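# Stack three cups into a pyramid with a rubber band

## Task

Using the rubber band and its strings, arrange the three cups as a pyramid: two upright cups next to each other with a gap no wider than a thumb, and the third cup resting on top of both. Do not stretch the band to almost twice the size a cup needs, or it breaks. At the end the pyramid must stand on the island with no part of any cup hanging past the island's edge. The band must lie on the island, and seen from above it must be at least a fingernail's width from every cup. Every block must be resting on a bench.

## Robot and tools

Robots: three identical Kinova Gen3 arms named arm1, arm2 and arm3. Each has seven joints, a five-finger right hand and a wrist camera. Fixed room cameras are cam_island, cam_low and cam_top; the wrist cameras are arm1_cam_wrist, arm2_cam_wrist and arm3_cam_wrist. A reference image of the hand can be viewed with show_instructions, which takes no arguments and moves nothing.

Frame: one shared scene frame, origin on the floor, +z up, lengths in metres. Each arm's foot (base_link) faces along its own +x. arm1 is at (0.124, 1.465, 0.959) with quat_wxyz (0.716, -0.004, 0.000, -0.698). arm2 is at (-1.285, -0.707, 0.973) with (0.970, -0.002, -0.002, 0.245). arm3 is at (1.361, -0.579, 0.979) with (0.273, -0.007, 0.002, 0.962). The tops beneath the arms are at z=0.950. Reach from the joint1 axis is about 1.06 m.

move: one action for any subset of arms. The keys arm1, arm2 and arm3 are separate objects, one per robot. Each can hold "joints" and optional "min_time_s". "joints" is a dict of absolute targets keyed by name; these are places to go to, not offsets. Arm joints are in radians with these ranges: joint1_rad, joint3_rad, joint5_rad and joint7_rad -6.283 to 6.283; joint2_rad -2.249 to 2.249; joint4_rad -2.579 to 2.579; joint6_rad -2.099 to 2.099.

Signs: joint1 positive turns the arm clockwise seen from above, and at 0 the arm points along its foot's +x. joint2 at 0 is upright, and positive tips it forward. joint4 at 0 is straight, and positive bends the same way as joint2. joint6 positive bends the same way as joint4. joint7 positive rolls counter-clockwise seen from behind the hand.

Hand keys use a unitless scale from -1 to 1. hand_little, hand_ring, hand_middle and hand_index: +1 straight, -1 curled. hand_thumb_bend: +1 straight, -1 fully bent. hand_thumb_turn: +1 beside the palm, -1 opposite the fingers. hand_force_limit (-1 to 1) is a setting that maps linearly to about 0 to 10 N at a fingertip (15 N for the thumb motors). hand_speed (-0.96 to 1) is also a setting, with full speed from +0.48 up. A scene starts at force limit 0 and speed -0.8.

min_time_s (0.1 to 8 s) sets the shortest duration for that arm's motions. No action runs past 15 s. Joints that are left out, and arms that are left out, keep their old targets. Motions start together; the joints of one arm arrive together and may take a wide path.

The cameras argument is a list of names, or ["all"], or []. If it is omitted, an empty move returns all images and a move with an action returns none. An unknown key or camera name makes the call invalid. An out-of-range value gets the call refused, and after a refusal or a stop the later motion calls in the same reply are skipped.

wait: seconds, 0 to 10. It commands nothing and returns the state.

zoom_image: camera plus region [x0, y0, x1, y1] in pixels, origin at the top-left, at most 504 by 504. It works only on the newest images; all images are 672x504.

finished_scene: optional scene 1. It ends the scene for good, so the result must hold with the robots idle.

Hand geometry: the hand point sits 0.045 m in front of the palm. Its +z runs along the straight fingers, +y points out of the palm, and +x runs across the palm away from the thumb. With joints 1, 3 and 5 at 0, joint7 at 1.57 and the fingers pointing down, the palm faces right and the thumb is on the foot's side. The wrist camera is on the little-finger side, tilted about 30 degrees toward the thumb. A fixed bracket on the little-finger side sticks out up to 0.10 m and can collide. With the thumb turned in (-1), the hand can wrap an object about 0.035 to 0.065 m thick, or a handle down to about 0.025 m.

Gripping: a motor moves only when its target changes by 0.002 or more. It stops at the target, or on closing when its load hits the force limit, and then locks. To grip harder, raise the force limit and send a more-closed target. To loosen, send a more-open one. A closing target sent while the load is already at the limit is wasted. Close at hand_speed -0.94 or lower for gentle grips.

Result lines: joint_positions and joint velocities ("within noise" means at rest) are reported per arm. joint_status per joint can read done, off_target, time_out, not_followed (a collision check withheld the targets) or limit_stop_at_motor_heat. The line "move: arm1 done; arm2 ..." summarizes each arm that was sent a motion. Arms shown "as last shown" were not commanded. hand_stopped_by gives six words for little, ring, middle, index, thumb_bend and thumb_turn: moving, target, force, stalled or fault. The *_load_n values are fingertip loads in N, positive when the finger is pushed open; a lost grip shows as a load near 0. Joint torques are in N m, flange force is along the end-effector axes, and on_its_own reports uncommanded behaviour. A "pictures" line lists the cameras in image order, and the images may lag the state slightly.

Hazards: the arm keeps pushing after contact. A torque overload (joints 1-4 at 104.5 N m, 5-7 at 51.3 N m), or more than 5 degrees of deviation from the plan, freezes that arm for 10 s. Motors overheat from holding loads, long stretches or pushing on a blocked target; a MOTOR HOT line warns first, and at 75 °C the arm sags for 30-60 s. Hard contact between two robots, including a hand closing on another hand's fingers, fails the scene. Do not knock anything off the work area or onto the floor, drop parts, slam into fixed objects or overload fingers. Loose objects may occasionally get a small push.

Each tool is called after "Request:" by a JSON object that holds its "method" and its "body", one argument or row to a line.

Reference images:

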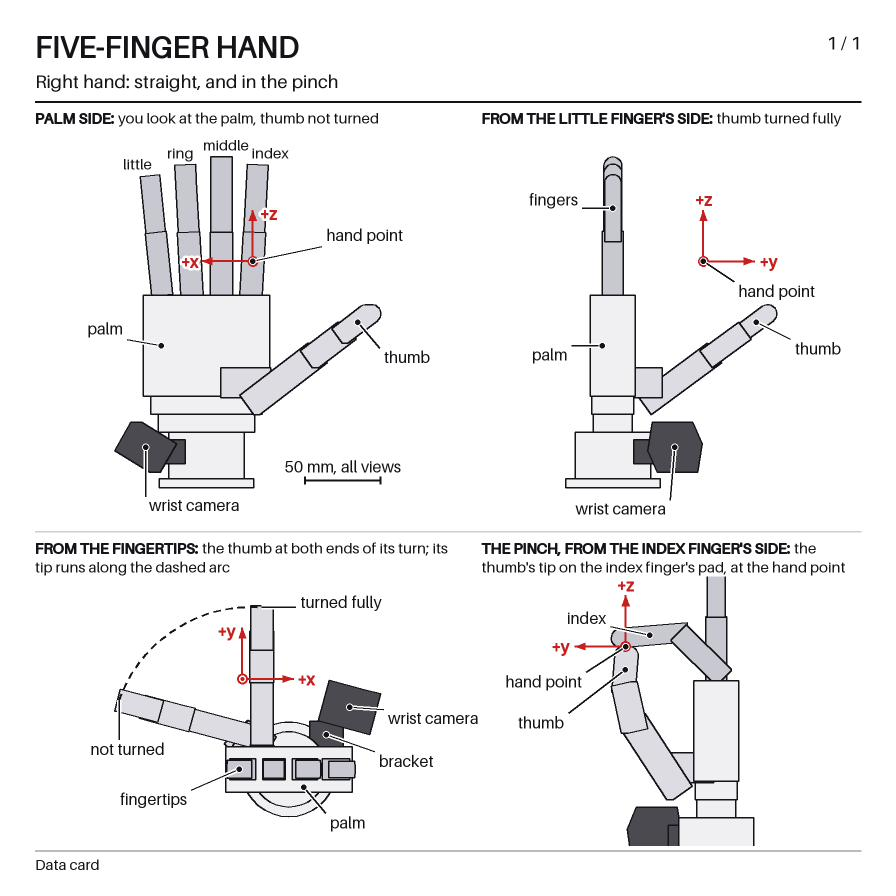

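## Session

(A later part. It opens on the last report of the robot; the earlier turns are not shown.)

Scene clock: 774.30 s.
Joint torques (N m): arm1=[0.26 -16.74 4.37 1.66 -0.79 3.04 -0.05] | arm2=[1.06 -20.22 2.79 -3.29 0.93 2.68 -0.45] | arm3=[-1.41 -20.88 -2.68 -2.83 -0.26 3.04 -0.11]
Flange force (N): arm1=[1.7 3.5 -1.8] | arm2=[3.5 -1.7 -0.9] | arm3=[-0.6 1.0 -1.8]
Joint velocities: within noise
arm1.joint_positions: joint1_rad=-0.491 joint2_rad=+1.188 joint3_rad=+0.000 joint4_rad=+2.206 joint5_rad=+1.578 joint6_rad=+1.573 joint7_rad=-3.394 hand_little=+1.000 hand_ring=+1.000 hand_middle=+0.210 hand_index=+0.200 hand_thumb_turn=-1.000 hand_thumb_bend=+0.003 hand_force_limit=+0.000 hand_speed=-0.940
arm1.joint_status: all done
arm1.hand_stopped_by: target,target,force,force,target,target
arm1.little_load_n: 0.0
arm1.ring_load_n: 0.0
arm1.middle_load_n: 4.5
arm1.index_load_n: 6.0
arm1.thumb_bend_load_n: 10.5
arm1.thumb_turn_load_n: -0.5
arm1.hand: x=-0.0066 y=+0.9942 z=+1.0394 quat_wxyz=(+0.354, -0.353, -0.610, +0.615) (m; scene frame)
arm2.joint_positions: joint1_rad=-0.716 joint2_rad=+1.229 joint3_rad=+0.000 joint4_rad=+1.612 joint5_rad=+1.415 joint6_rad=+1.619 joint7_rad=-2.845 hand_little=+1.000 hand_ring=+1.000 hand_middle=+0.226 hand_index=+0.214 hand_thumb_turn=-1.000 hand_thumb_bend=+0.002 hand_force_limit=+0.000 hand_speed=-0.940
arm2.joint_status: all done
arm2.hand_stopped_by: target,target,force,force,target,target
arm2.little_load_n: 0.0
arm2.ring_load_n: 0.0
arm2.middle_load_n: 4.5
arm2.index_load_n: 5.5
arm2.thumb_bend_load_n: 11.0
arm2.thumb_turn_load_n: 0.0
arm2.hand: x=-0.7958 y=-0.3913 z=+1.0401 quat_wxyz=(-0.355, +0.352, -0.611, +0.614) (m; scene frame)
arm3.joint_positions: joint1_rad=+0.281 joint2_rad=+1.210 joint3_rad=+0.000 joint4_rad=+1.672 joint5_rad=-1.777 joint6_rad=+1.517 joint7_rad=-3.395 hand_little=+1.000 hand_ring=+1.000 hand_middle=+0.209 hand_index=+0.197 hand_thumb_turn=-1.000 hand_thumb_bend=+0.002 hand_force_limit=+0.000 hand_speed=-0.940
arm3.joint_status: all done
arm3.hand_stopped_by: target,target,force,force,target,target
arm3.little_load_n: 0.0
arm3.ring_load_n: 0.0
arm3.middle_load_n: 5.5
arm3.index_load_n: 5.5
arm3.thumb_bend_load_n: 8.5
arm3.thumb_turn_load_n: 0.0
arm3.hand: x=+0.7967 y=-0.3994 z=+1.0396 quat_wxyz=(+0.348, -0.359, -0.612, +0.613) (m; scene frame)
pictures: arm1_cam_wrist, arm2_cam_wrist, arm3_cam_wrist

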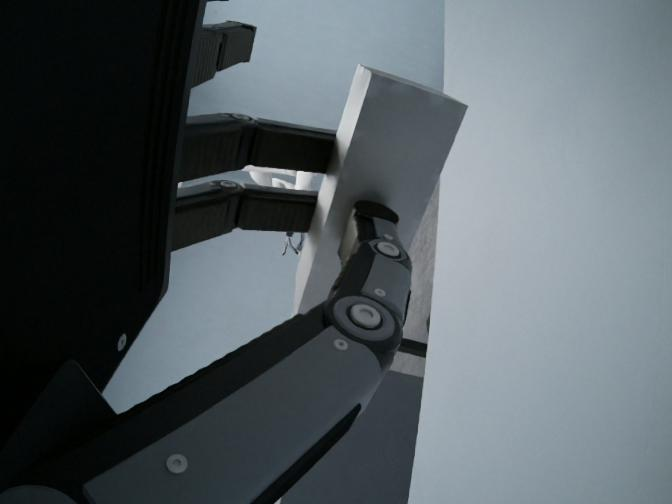

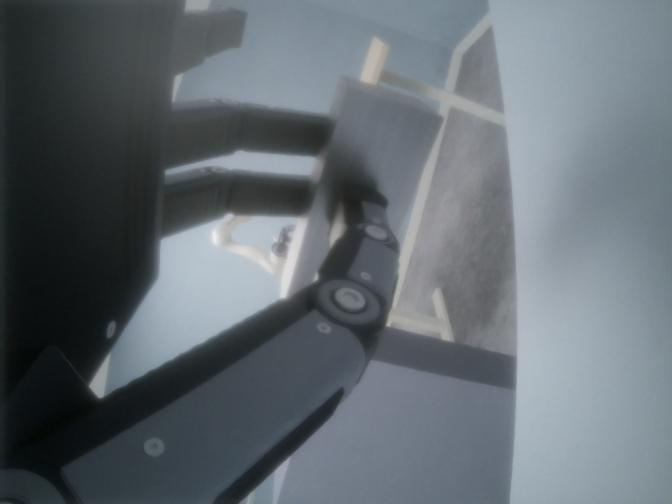

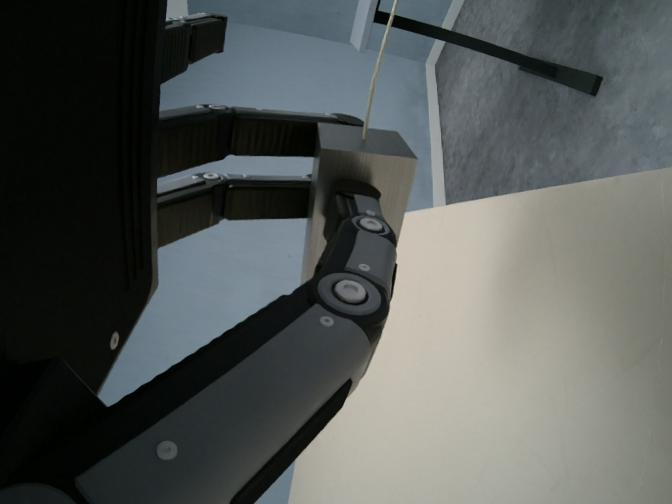

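Request:
{"method": "move", "body": {
  "arm1": {"joints":{"joint1_rad":-0.4539,"joint2_rad":1.2962,"joint3_rad":0,"joint4_rad":2.1035,"joint5_rad":1.6334,"joint6_rad":1.5079,"joint7_rad":-3.3999},"min_time_s":3},
  "arm2": {"joints":{"joint1_rad":-0.6878,"joint2_rad":1.3332,"joint3_rad":0,"joint4_rad":1.5147,"joint5_rad":1.4190,"joint6_rad":1.5364,"joint7_rad":-2.8505},"min_time_s":3},
  "arm3": {"joints":{"joint1_rad":0.2616,"joint2_rad":1.3161,"joint3_rad":0,"joint4_rad":1.5659,"joint5_rad":-1.7764,"joint6_rad":1.4373,"joint7_rad":-3.3965},"min_time_s":3},
  "cameras": ["all"]
}}

Request:
{"method": "zoom_image", "body": {
  "camera": "cam_top",
  "region": [60, 320, 180, 440]
}}

Request:
{"method": "zoom_image", "body": {
  "camera": "cam_top",
  "region": [500, 250, 620, 370]
}}

Request:
{"method": "zoom_image", "body": {
  "camera": "cam_top",
  "region": [260, 20, 380, 140]
}}

Scene clock: 816.10 s.
Joint torques (N m): arm1=[0.26 -17.54 4.41 1.56 -0.81 3.04 -0.06] | arm2=[1.05 -20.76 2.9 -3.36 0.94 2.66 -0.44] | arm3=[-1.41 -21.55 -2.7 -2.92 -0.26 3.02 -0.1]
Flange force (N): arm1=[1.7 3.4 -1.5] | arm2=[3.8 -2.0 -1.1] | arm3=[-0.8 1.1 -1.8]
move: arm1 done; arm2 done; arm3 done
Joint velocities: within noise
arm1.joint_positions: joint1_rad=-0.454 joint2_rad=+1.296 joint3_rad=+0.000 joint4_rad=+2.104 joint5_rad=+1.633 joint6_rad=+1.508 joint7_rad=-3.400 hand_little=+1.000 hand_ring=+1.000 hand_middle=+0.210 hand_index=+0.200 hand_thumb_turn=-1.000 hand_thumb_bend=+0.003 hand_force_limit=+0.000 hand_speed=-0.940
arm1.joint_status: all done
arm1.hand_stopped_by: target,target,force,force,target,target
arm1.little_load_n: 0.0
arm1.ring_load_n: 0.0
arm1.middle_load_n: 4.5
arm1.index_load_n: 6.5
arm1.thumb_bend_load_n: 10.5
arm1.thumb_turn_load_n: -0.5
arm1.hand: x=-0.0067 y=+0.9803 z=+0.9723 quat_wxyz=(+0.340, -0.366, -0.633, +0.591) (m; scene frame)
arm2.joint_positions: joint1_rad=-0.688 joint2_rad=+1.333 joint3_rad=+0.000 joint4_rad=+1.515 joint5_rad=+1.419 joint6_rad=+1.536 joint7_rad=-2.851 hand_little=+1.000 hand_ring=+1.000 hand_middle=+0.226 hand_index=+0.214 hand_thumb_turn=-1.000 hand_thumb_bend=+0.002 hand_force_limit=+0.000 hand_speed=-0.940
arm2.joint_status: all done
arm2.hand_stopped_by: target,target,force,force,target,target
arm2.little_load_n: 0.0
arm2.ring_load_n: 0.0
arm2.middle_load_n: 4.5
arm2.index_load_n: 5.5
arm2.thumb_bend_load_n: 11.0
arm2.thumb_turn_load_n: 0.5
arm2.hand: x=-0.7839 y=-0.3846 z=+0.9731 quat_wxyz=(-0.341, +0.366, -0.634, +0.590) (m; scene frame)
arm3.joint_positions: joint1_rad=+0.262 joint2_rad=+1.316 joint3_rad=+0.000 joint4_rad=+1.566 joint5_rad=-1.776 joint6_rad=+1.437 joint7_rad=-3.397 hand_little=+1.000 hand_ring=+1.000 hand_middle=+0.209 hand_index=+0.197 hand_thumb_turn=-1.000 hand_thumb_bend=+0.002 hand_force_limit=+0.000 hand_speed=-0.940
arm3.joint_status: all done
arm3.hand_stopped_by: target,target,force,force,target,target
arm3.little_load_n: 0.0
arm3.ring_load_n: 0.0
arm3.middle_load_n: 5.5
arm3.index_load_n: 5.5
arm3.thumb_bend_load_n: 8.5
arm3.thumb_turn_load_n: 0.0
arm3.hand: x=+0.7859 y=-0.3932 z=+0.9726 quat_wxyz=(+0.334, -0.372, -0.635, +0.589) (m; scene frame)
pictures: arm1_cam_wrist, arm2_cam_wrist, arm3_cam_wrist, cam_island, cam_low, cam_top

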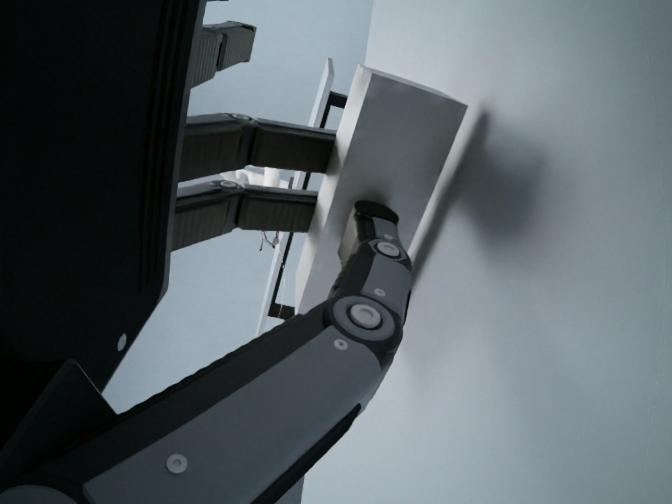

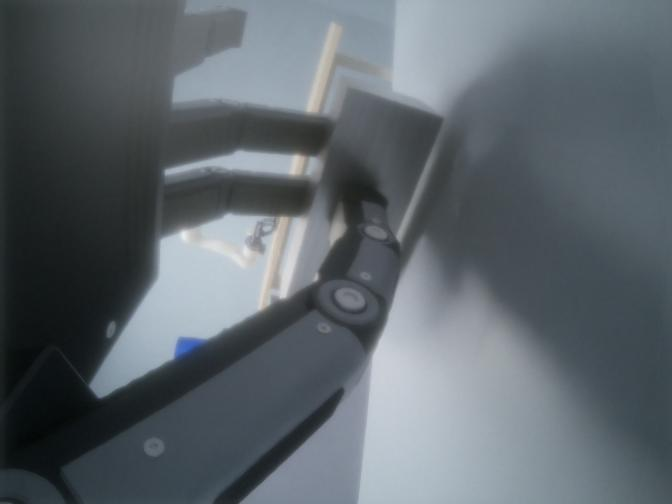

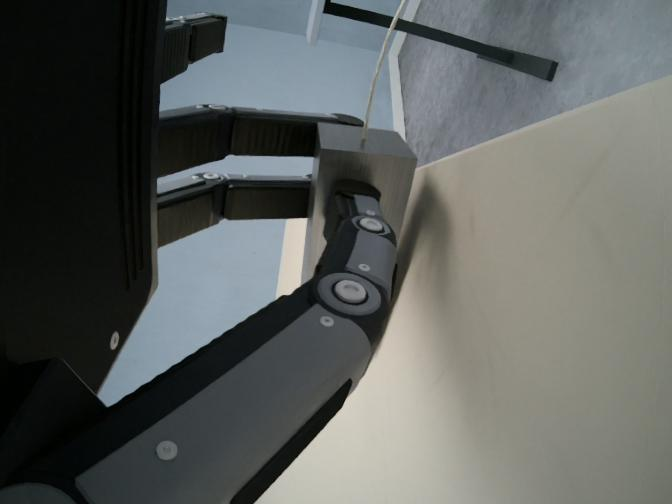

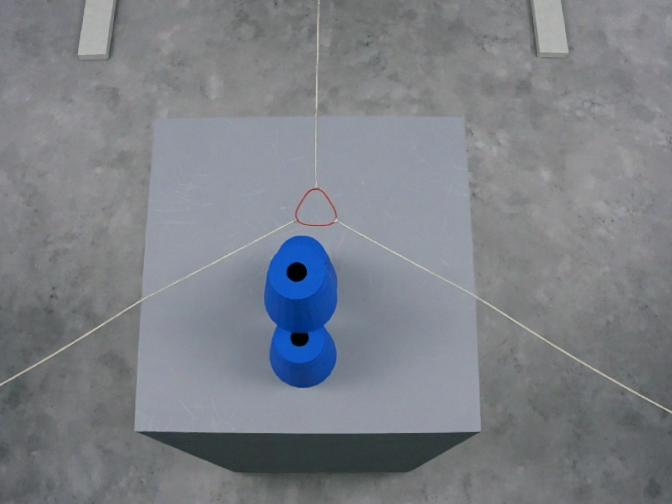

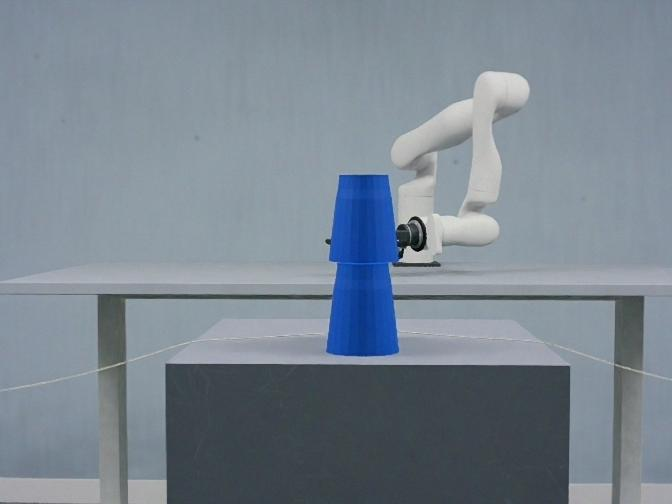

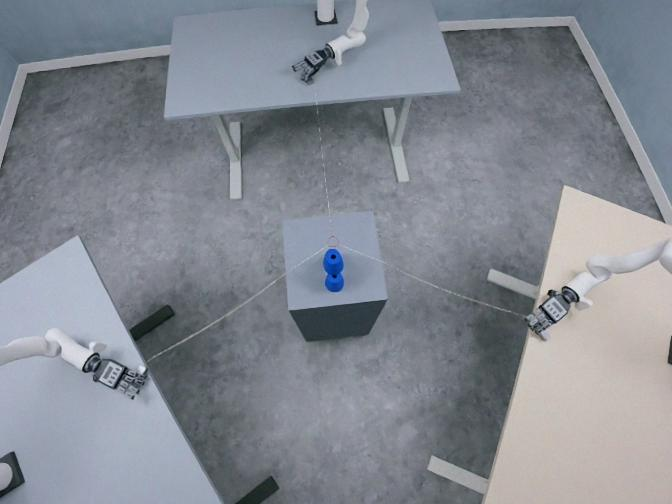

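Scaled by 4.200 from the camera's 672x504 image, which has a finer 960x720 frame.

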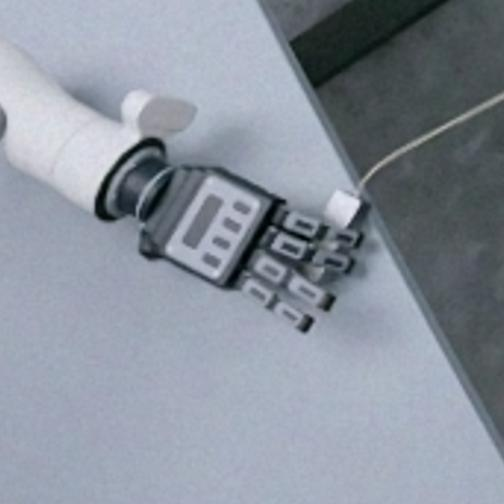

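Scaled by 4.200 from the camera's 672x504 image, which has a finer 960x720 frame.

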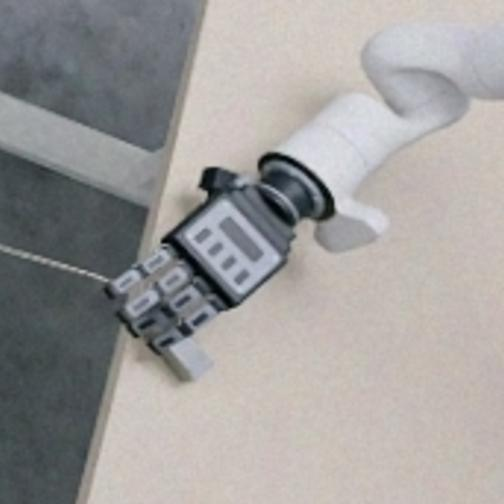

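Scaled by 4.200 from the camera's 672x504 image, which has a finer 960x720 frame.

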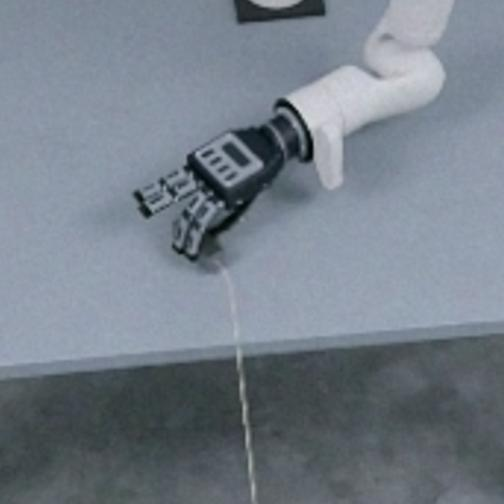

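Request:
{"method": "move", "body": {
  "arm1": {"joints":{"joint1_rad":-0.4488,"joint2_rad":1.3109,"joint3_rad":0,"joint4_rad":2.0895,"joint5_rad":1.6410,"joint6_rad":1.4991,"joint7_rad":-3.4007},"min_time_s":2},
  "arm2": {"joints":{"joint1_rad":-0.6927,"joint2_rad":1.3436,"joint3_rad":0,"joint4_rad":1.5231,"joint5_rad":1.4121,"joint6_rad":1.5248,"joint7_rad":-2.8692},"min_time_s":2},
  "arm3": {"joints":{"joint1_rad":0.2631,"joint2_rad":1.3269,"joint3_rad":0,"joint4_rad":1.5755,"joint5_rad":-1.7751,"joint6_rad":1.4316,"joint7_rad":-3.3766},"min_time_s":2},
  "cameras": ["arm1_cam_wrist","arm2_cam_wrist","arm3_cam_wrist","cam_top","cam_island"]
}}

Request:
{"method": "zoom_image", "body": {
  "camera": "cam_top",
  "region": [500, 250, 620, 370]
}}

Request:
{"method": "zoom_image", "body": {
  "camera": "cam_top",
  "region": [60, 320, 180, 440]
}}

Scene clock: 838.80 s.
Joint torques (N m): arm1=[-0.14 -15.82 2.72 1.11 -0.11 1.53 0.04] | arm2=[0.92 -15.4 -0.91 -1.94 -0.69 -0.27 -0.19] | arm3=[-2.03 -16.76 -0.44 -1.06 1.04 0.61 0.02]
Flange force (N): arm1=[2.2 -2.0 -1.8] | arm2=[1.7 -12.3 -0.4] | arm3=[1.0 -6.7 -2.0]
move: arm1 done; arm2 done; arm3 done
Joint velocities: within noise
arm1.joint_positions: joint1_rad=-0.449 joint2_rad=+1.311 joint3_rad=+0.000 joint4_rad=+2.089 joint5_rad=+1.641 joint6_rad=+1.499 joint7_rad=-3.401 hand_little=+1.000 hand_ring=+1.000 hand_middle=+0.210 hand_index=+0.200 hand_thumb_turn=-1.000 hand_thumb_bend=+0.003 hand_force_limit=+0.000 hand_speed=-0.940
arm1.joint_status: all done
arm1.hand_stopped_by: target,target,force,force,target,target
arm1.little_load_n: 0.0
arm1.ring_load_n: 0.0
arm1.middle_load_n: 6.0
arm1.index_load_n: 8.0
arm1.thumb_bend_load_n: 8.0
arm1.thumb_turn_load_n: -0.5
arm1.hand: x=-0.0068 y=+0.9788 z=+0.9631 quat_wxyz=(+0.338, -0.368, -0.636, +0.588) (m; scene frame)
arm2.joint_positions: joint1_rad=-0.693 joint2_rad=+1.344 joint3_rad=+0.000 joint4_rad=+1.523 joint5_rad=+1.412 joint6_rad=+1.525 joint7_rad=-2.869 hand_little=+1.000 hand_ring=+1.000 hand_middle=+0.226 hand_index=+0.214 hand_thumb_turn=-1.000 hand_thumb_bend=+0.002 hand_force_limit=+0.000 hand_speed=-0.940
arm2.joint_status: all done
arm2.hand_stopped_by: target,target,force,force,target,target
arm2.little_load_n: 0.0
arm2.ring_load_n: 0.0
arm2.middle_load_n: 9.0
arm2.index_load_n: 9.5
arm2.thumb_bend_load_n: 4.5
arm2.thumb_turn_load_n: 0.5
arm2.hand: x=-0.7886 y=-0.3874 z=+0.9639 quat_wxyz=(-0.339, +0.367, -0.637, +0.587) (m; scene frame)
arm3.joint_positions: joint1_rad=+0.263 joint2_rad=+1.327 joint3_rad=+0.000 joint4_rad=+1.575 joint5_rad=-1.775 joint6_rad=+1.432 joint7_rad=-3.377 hand_little=+1.000 hand_ring=+1.000 hand_middle=+0.209 hand_index=+0.198 hand_thumb_turn=-1.000 hand_thumb_bend=+0.002 hand_force_limit=+0.000 hand_speed=-0.940
arm3.joint_status: all done
arm3.hand_stopped_by: target,target,force,force,target,target
arm3.little_load_n: 0.0
arm3.ring_load_n: 0.0
arm3.middle_load_n: 5.5
arm3.index_load_n: 9.0
arm3.thumb_bend_load_n: 5.5
arm3.thumb_turn_load_n: -1.0
arm3.hand: x=+0.7908 y=-0.3960 z=+0.9633 quat_wxyz=(+0.332, -0.373, -0.638, +0.586) (m; scene frame)
pictures: arm1_cam_wrist, arm2_cam_wrist, arm3_cam_wrist, cam_island, cam_top

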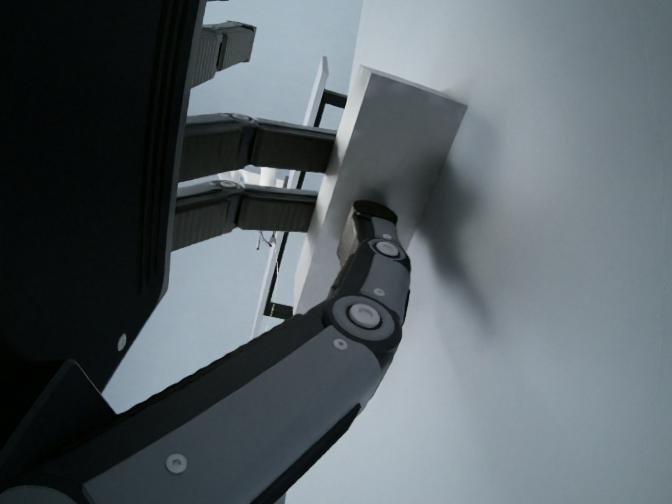

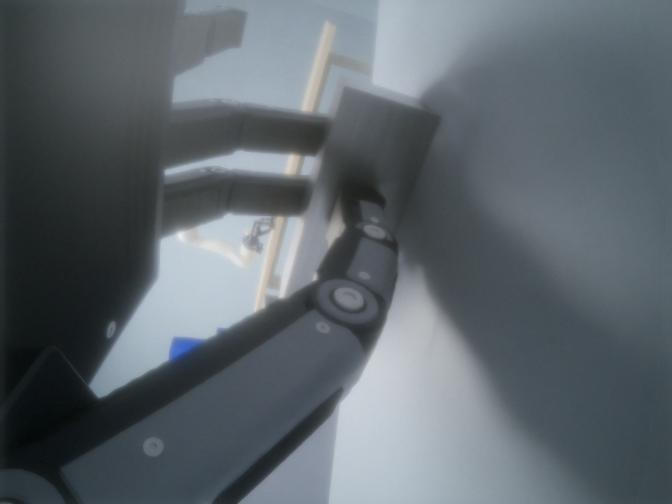

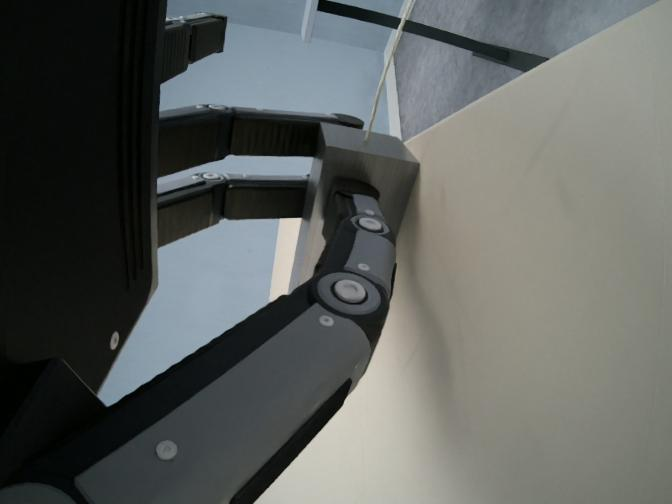

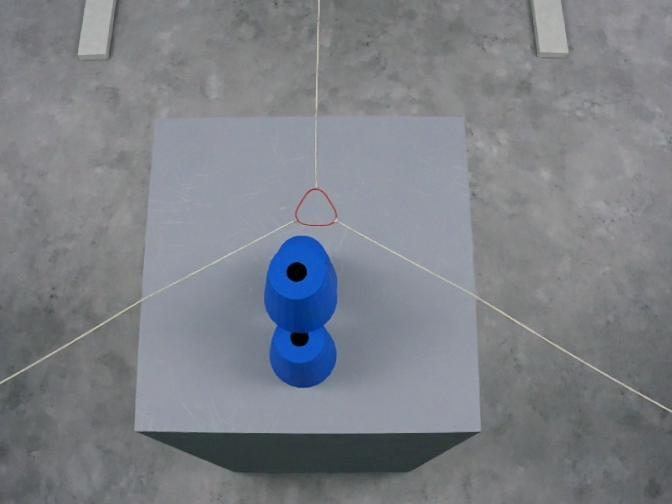

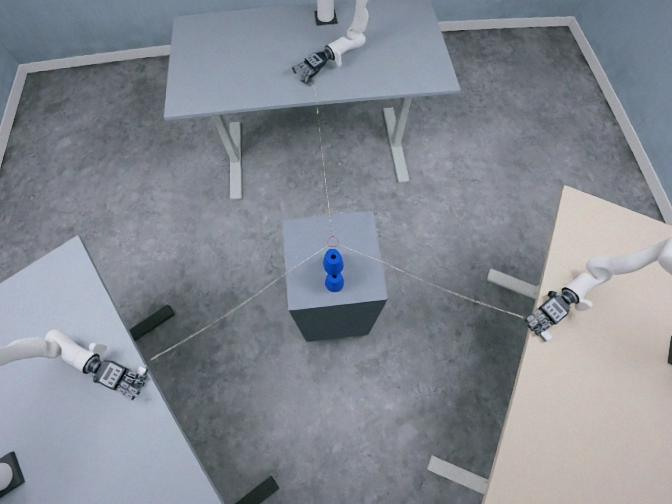

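Scaled by 4.200 from the camera's 672x504 image, which has a finer 960x720 frame.

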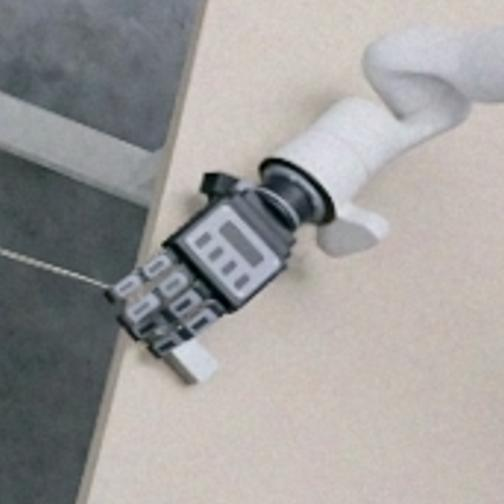

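Scaled by 4.200 from the camera's 672x504 image, which has a finer 960x720 frame.

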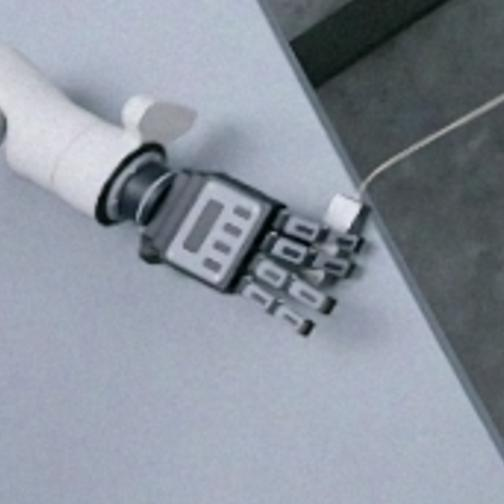

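Request:
{"method": "move", "body": {
  "arm1": {"joints":{"joint2_rad":1.3096,"joint4_rad":2.0904},"min_time_s":1},
  "arm2": {"joints":{"joint2_rad":1.3413,"joint4_rad":1.5247},"min_time_s":1},
  "arm3": {"joints":{"joint2_rad":1.3250,"joint4_rad":1.5768},"min_time_s":1}
}}

Request:
{"method": "move", "body": {
  "arm1": {"joints":{"hand_speed":-0.85,"hand_index":0.45,"hand_middle":0.45}},
  "arm2": {"joints":{"hand_speed":-0.85,"hand_index":0.45,"hand_middle":0.45}},
  "arm3": {"joints":{"hand_speed":-0.85,"hand_index":0.45,"hand_middle":0.45}},
  "cameras": ["arm1_cam_wrist","arm2_cam_wrist","arm3_cam_wrist","cam_island"]
}}

Scene clock: 865.07 s.
Joint torques (N m): arm1=[0.33 -16.87 4.02 1.42 -0.58 2.46 0.05] | arm2=[1.25 -18.85 1.85 -2.69 0.3 1.66 -0.41] | arm3=[-1.41 -20.47 -2.12 -2.49 -0.03 2.5 -0.04]
Flange force (N): arm1=[1.9 1.4 -2.3] | arm2=[2.7 -5.4 -1.4] | arm3=[-0.7 -0.7 -1.7]
move: arm1 done; arm2 done; arm3 done
Joint velocities: within noise
arm1.joint_positions: joint1_rad=-0.449 joint2_rad=+1.310 joint3_rad=+0.000 joint4_rad=+2.090 joint5_rad=+1.641 joint6_rad=+1.499 joint7_rad=-3.401 hand_little=+1.000 hand_ring=+1.000 hand_middle=+0.210 hand_index=+0.200 hand_thumb_turn=-1.000 hand_thumb_bend=+0.003 hand_force_limit=+0.000 hand_speed=-0.940
arm1.joint_status: all done
arm1.hand_stopped_by: target,target,force,force,target,target
arm1.little_load_n: 0.0
arm1.ring_load_n: 0.0
arm1.middle_load_n: 5.0
arm1.index_load_n: 7.0
arm1.thumb_bend_load_n: 9.0
arm1.thumb_turn_load_n: -1.0
arm1.hand: x=-0.0068 y=+0.9788 z=+0.9636 quat_wxyz=(+0.338, -0.368, -0.636, +0.588) (m; scene frame)
arm2.joint_positions: joint1_rad=-0.693 joint2_rad=+1.341 joint3_rad=+0.000 joint4_rad=+1.525 joint5_rad=+1.412 joint6_rad=+1.525 joint7_rad=-2.869 hand_little=+1.000 hand_ring=+1.000 hand_middle=+0.226 hand_index=+0.214 hand_thumb_turn=-1.000 hand_thumb_bend=+0.002 hand_force_limit=+0.000 hand_speed=-0.940
arm2.joint_status: all done
arm2.hand_stopped_by: target,target,force,force,target,target
arm2.little_load_n: 0.0
arm2.ring_load_n: 0.0
arm2.middle_load_n: 6.5
arm2.index_load_n: 7.0
arm2.thumb_bend_load_n: 8.0
arm2.thumb_turn_load_n: 0.5
arm2.hand: x=-0.7886 y=-0.3873 z=+0.9648 quat_wxyz=(-0.339, +0.367, -0.637, +0.586) (m; scene frame)
arm3.joint_positions: joint1_rad=+0.263 joint2_rad=+1.325 joint3_rad=+0.000 joint4_rad=+1.577 joint5_rad=-1.775 joint6_rad=+1.432 joint7_rad=-3.377 hand_little=+1.000 hand_ring=+1.000 hand_middle=+0.209 hand_index=+0.198 hand_thumb_turn=-1.000 hand_thumb_bend=+0.002 hand_force_limit=+0.000 hand_speed=-0.940
arm3.joint_status: all done
arm3.hand_stopped_by: target,target,force,force,target,target
arm3.little_load_n: 0.0
arm3.ring_load_n: 0.0
arm3.middle_load_n: 4.5
arm3.index_load_n: 8.0
arm3.thumb_bend_load_n: 7.0
arm3.thumb_turn_load_n: -0.5
arm3.hand: x=+0.7908 y=-0.3960 z=+0.9641 quat_wxyz=(+0.332, -0.373, -0.638, +0.585) (m; scene frame)
pictures: none

Scene clock: 866.17 s.
Joint torques (N m): arm1=[0.31 -17.06 4.06 1.49 -0.66 2.6 -0.05] | arm2=[1.05 -20.13 2.56 -3.11 0.77 2.29 -0.43] | arm3=[-1.44 -20.77 -2.3 -2.62 -0.1 2.62 -0.07]
Flange force (N): arm1=[1.5 1.9 -1.9] | arm2=[3.6 -3.1 -1.3] | arm3=[-0.9 -0.2 -1.9]
move: arm1 done; arm2 done; arm3 done
Joint velocities: within noise
arm1.joint_positions: joint1_rad=-0.449 joint2_rad=+1.310 joint3_rad=+0.000 joint4_rad=+2.090 joint5_rad=+1.641 joint6_rad=+1.499 joint7_rad=-3.401 hand_little=+1.000 hand_ring=+1.000 hand_middle=+0.450 hand_index=+0.450 hand_thumb_turn=-1.000 hand_thumb_bend=+0.000 hand_force_limit=+0.000 hand_speed=-0.850
arm1.joint_status: all done
arm1.hand_stopped_by: target,target,target,target,target,target
arm1.little_load_n: 0.0
arm1.ring_load_n: -0.5
arm1.middle_load_n: 0.0
arm1.index_load_n: 0.0
arm1.thumb_bend_load_n: 0.5
arm1.thumb_turn_load_n: 0.0
arm1.hand: x=-0.0068 y=+0.9788 z=+0.9636 quat_wxyz=(+0.338, -0.368, -0.636, +0.588) (m; scene frame)
arm2.joint_positions: joint1_rad=-0.693 joint2_rad=+1.341 joint3_rad=+0.000 joint4_rad=+1.525 joint5_rad=+1.412 joint6_rad=+1.525 joint7_rad=-2.869 hand_little=+1.000 hand_ring=+1.000 hand_middle=+0.450 hand_index=+0.450 hand_thumb_turn=-1.000 hand_thumb_bend=+0.000 hand_force_limit=+0.000 hand_speed=-0.850
arm2.joint_status: all done
arm2.hand_stopped_by: target,target,target,target,target,target
arm2.little_load_n: 0.0
arm2.ring_load_n: 0.0
arm2.middle_load_n: 0.0
arm2.index_load_n: 0.0
arm2.thumb_bend_load_n: 0.5
arm2.thumb_turn_load_n: 0.0
arm2.hand: x=-0.7886 y=-0.3874 z=+0.9649 quat_wxyz=(-0.339, +0.367, -0.637, +0.586) (m; scene frame)
arm3.joint_positions: joint1_rad=+0.263 joint2_rad=+1.325 joint3_rad=+0.000 joint4_rad=+1.577 joint5_rad=-1.775 joint6_rad=+1.432 joint7_rad=-3.377 hand_little=+1.000 hand_ring=+1.000 hand_middle=+0.450 hand_index=+0.450 hand_thumb_turn=-1.000 hand_thumb_bend=+0.000 hand_force_limit=+0.000 hand_speed=-0.850
arm3.joint_status: all done
arm3.hand_stopped_by: target,target,target,target,target,target
arm3.little_load_n: 0.0
arm3.ring_load_n: 0.0
arm3.middle_load_n: 0.0
arm3.index_load_n: 0.0
arm3.thumb_bend_load_n: 0.0
arm3.thumb_turn_load_n: 0.0
arm3.hand: x=+0.7908 y=-0.3960 z=+0.9641 quat_wxyz=(+0.332, -0.373, -0.638, +0.585) (m; scene frame)
pictures: arm1_cam_wrist, arm2_cam_wrist, arm3_cam_wrist, cam_island

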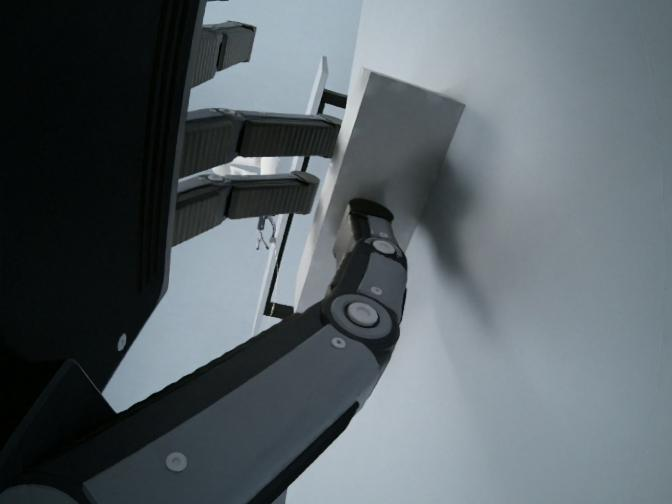

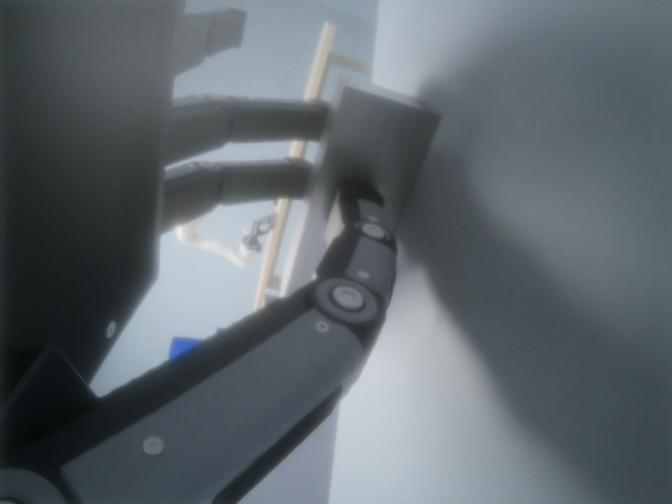

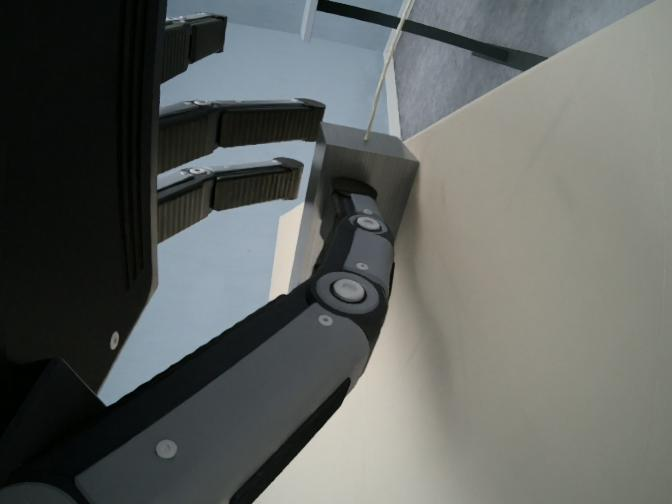

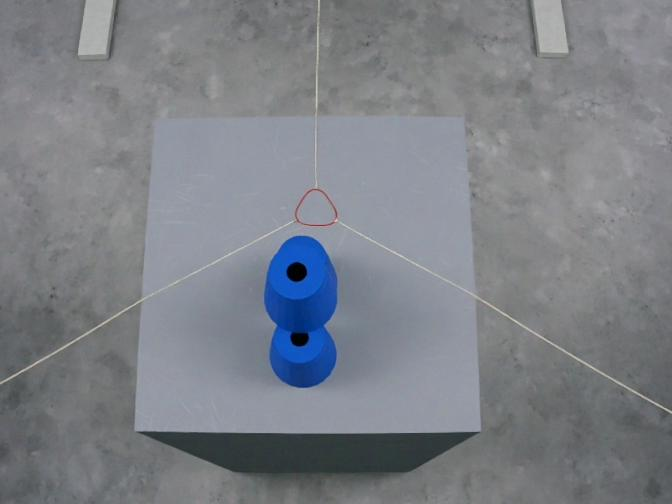

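Request:
{"method": "move", "body": {
  "arm1": {"joints":{"hand_speed":-0.7,"hand_index":1.0,"hand_middle":1.0}},
  "arm2": {"joints":{"hand_speed":-0.7,"hand_index":1.0,"hand_middle":1.0}},
  "arm3": {"joints":{"hand_speed":-0.7,"hand_index":1.0,"hand_middle":1.0}}
}}

Request:
{"method": "move", "body": {
  "arm1": {"joints":{"joint1_rad":-0.5102,"joint2_rad":1.2586,"joint3_rad":0,"joint4_rad":2.1276,"joint5_rad":1.5804,"joint6_rad":1.4833,"joint7_rad":-3.3871},"min_time_s":2},
  "arm2": {"joints":{"joint1_rad":-0.7324,"joint2_rad":1.2995,"joint3_rad":0,"joint4_rad":1.5447,"joint5_rad":1.3732,"joint6_rad":1.5398,"joint7_rad":-2.8490},"min_time_s":2},
  "arm3": {"joints":{"joint1_rad":0.3037,"joint2_rad":1.2789,"joint3_rad":0,"joint4_rad":1.6163,"joint5_rad":-1.7345,"joint6_rad":1.4399,"joint7_rad":-3.3856},"min_time_s":2},
  "cameras": ["arm1_cam_wrist","arm2_cam_wrist","arm3_cam_wrist"]
}}

Scene clock: 873.43 s.
Joint torques (N m): arm1=[0.23 -17.13 4.07 1.54 -0.71 2.66 -0.01] | arm2=[1 -20.1 2.52 -3.09 0.74 2.22 -0.44] | arm3=[-1.45 -20.77 -2.3 -2.65 -0.13 2.63 -0.05]
Flange force (N): arm1=[1.6 2.2 -1.5] | arm2=[3.5 -3.2 -1.2] | arm3=[-1.0 -0.2 -2.0]
move: arm1 done; arm2 done; arm3 done
Joint velocities: within noise
arm1.joint_positions: joint1_rad=-0.449 joint2_rad=+1.310 joint3_rad=+0.000 joint4_rad=+2.090 joint5_rad=+1.641 joint6_rad=+1.499 joint7_rad=-3.401 hand_little=+1.000 hand_ring=+1.000 hand_middle=+1.000 hand_index=+1.000 hand_thumb_turn=-1.000 hand_thumb_bend=+0.000 hand_force_limit=+0.000 hand_speed=-0.700
arm1.joint_status: all done
arm1.hand_stopped_by: target,target,target,target,target,target
arm1.little_load_n: 0.0
arm1.ring_load_n: 0.0
arm1.middle_load_n: 0.0
arm1.index_load_n: 0.0
arm1.thumb_bend_load_n: 0.0
arm1.thumb_turn_load_n: 0.0
arm1.hand: x=-0.0068 y=+0.9788 z=+0.9637 quat_wxyz=(+0.338, -0.368, -0.636, +0.588) (m; scene frame)
arm2.joint_positions: joint1_rad=-0.693 joint2_rad=+1.341 joint3_rad=+0.000 joint4_rad=+1.525 joint5_rad=+1.412 joint6_rad=+1.525 joint7_rad=-2.869 hand_little=+1.000 hand_ring=+1.000 hand_middle=+1.000 hand_index=+1.000 hand_thumb_turn=-1.000 hand_thumb_bend=+0.000 hand_force_limit=+0.000 hand_speed=-0.700
arm2.joint_status: all done
arm2.hand_stopped_by: target,target,target,target,target,target
arm2.little_load_n: 0.0
arm2.ring_load_n: 0.0
arm2.middle_load_n: 0.0
arm2.index_load_n: 0.0
arm2.thumb_bend_load_n: 0.5
arm2.thumb_turn_load_n: 0.0
arm2.hand: x=-0.7886 y=-0.3873 z=+0.9649 quat_wxyz=(-0.339, +0.367, -0.637, +0.586) (m; scene frame)
arm3.joint_positions: joint1_rad=+0.263 joint2_rad=+1.325 joint3_rad=+0.000 joint4_rad=+1.577 joint5_rad=-1.775 joint6_rad=+1.432 joint7_rad=-3.377 hand_little=+1.000 hand_ring=+1.000 hand_middle=+1.000 hand_index=+1.000 hand_thumb_turn=-1.000 hand_thumb_bend=+0.000 hand_force_limit=+0.000 hand_speed=-0.700
arm3.joint_status: all done
arm3.hand_stopped_by: target,target,target,target,target,target
arm3.little_load_n: 0.0
arm3.ring_load_n: 0.0
arm3.middle_load_n: 0.0
arm3.index_load_n: 0.0
arm3.thumb_bend_load_n: 0.5
arm3.thumb_turn_load_n: 0.0
arm3.hand: x=+0.7908 y=-0.3960 z=+0.9642 quat_wxyz=(+0.333, -0.373, -0.638, +0.585) (m; scene frame)
pictures: none

Scene clock: 875.73 s.
Joint torques (N m): arm1=[0.36 -16.75 3.98 1.57 -0.7 2.63 -0.01] | arm2=[0.98 -19.97 2.46 -3.16 0.8 2.31 -0.39] | arm3=[-1.42 -20.49 -2.27 -2.57 -0.18 2.6 -0.03]
Flange force (N): arm1=[1.8 2.1 -1.6] | arm2=[3.8 -3.0 -0.9] | arm3=[-0.8 -0.2 -1.9]
move: arm1 done; arm2 done; arm3 done
Joint velocities: within noise
arm1.joint_positions: joint1_rad=-0.510 joint2_rad=+1.259 joint3_rad=+0.000 joint4_rad=+2.128 joint5_rad=+1.580 joint6_rad=+1.483 joint7_rad=-3.387 hand_little=+1.000 hand_ring=+1.000 hand_middle=+1.000 hand_index=+1.000 hand_thumb_turn=-1.000 hand_thumb_bend=+0.000 hand_force_limit=+0.000 hand_speed=-0.700
arm1.joint_status: all done
arm1.hand_stopped_by: target,target,target,target,target,target
arm1.little_load_n: 0.0
arm1.ring_load_n: 0.0
arm1.middle_load_n: 0.0
arm1.index_load_n: 0.0
arm1.thumb_bend_load_n: 0.0
arm1.thumb_turn_load_n: 0.0
arm1.hand: x=+0.0106 y=+0.9889 z=+0.9830 quat_wxyz=(+0.338, -0.368, -0.636, +0.588) (m; scene frame)
arm2.joint_positions: joint1_rad=-0.732 joint2_rad=+1.300 joint3_rad=+0.000 joint4_rad=+1.545 joint5_rad=+1.373 joint6_rad=+1.540 joint7_rad=-2.849 hand_little=+1.000 hand_ring=+1.000 hand_middle=+1.000 hand_index=+1.000 hand_thumb_turn=-1.000 hand_thumb_bend=+0.000 hand_force_limit=+0.000 hand_speed=-0.700
arm2.joint_status: all done
arm2.hand_stopped_by: target,target,target,target,target,target
arm2.little_load_n: 0.0
arm2.ring_load_n: 0.0
arm2.middle_load_n: 0.0
arm2.index_load_n: 0.0
arm2.thumb_bend_load_n: 0.0
arm2.thumb_turn_load_n: 0.0
arm2.hand: x=-0.8060 y=-0.3774 z=+0.9837 quat_wxyz=(-0.339, +0.368, -0.637, +0.587) (m; scene frame)
arm3.joint_positions: joint1_rad=+0.304 joint2_rad=+1.279 joint3_rad=+0.000 joint4_rad=+1.616 joint5_rad=-1.734 joint6_rad=+1.440 joint7_rad=-3.386 hand_little=+1.000 hand_ring=+1.000 hand_middle=+1.000 hand_index=+1.000 hand_thumb_turn=-1.000 hand_thumb_bend=+0.000 hand_force_limit=+0.000 hand_speed=-0.700
arm3.joint_status: all done
arm3.hand_stopped_by: target,target,target,target,target,target
arm3.little_load_n: 0.0
arm3.ring_load_n: 0.0
arm3.middle_load_n: 0.0
arm3.index_load_n: 0.0
arm3.thumb_bend_load_n: 0.0
arm3.thumb_turn_load_n: 0.0
arm3.hand: x=+0.8079 y=-0.3858 z=+0.9835 quat_wxyz=(+0.332, -0.373, -0.638, +0.586) (m; scene frame)
pictures: arm1_cam_wrist, arm2_cam_wrist, arm3_cam_wrist

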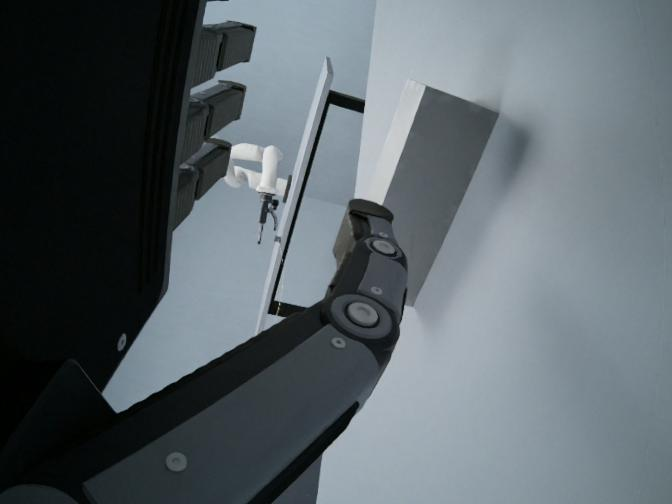

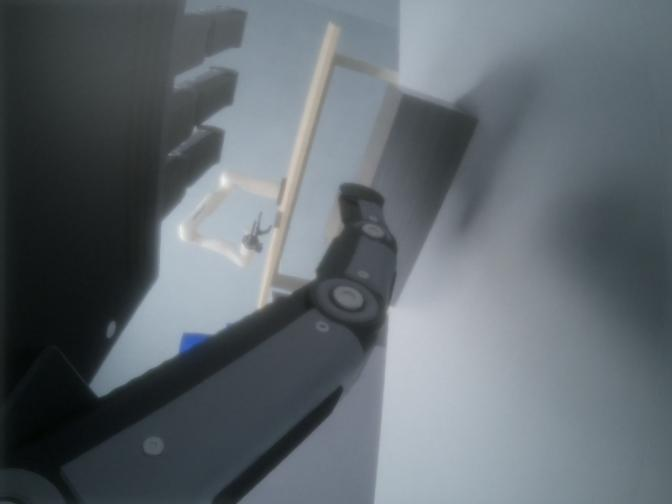

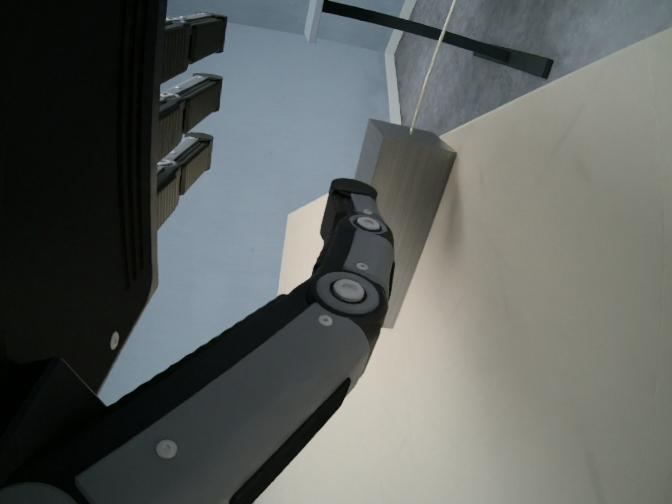

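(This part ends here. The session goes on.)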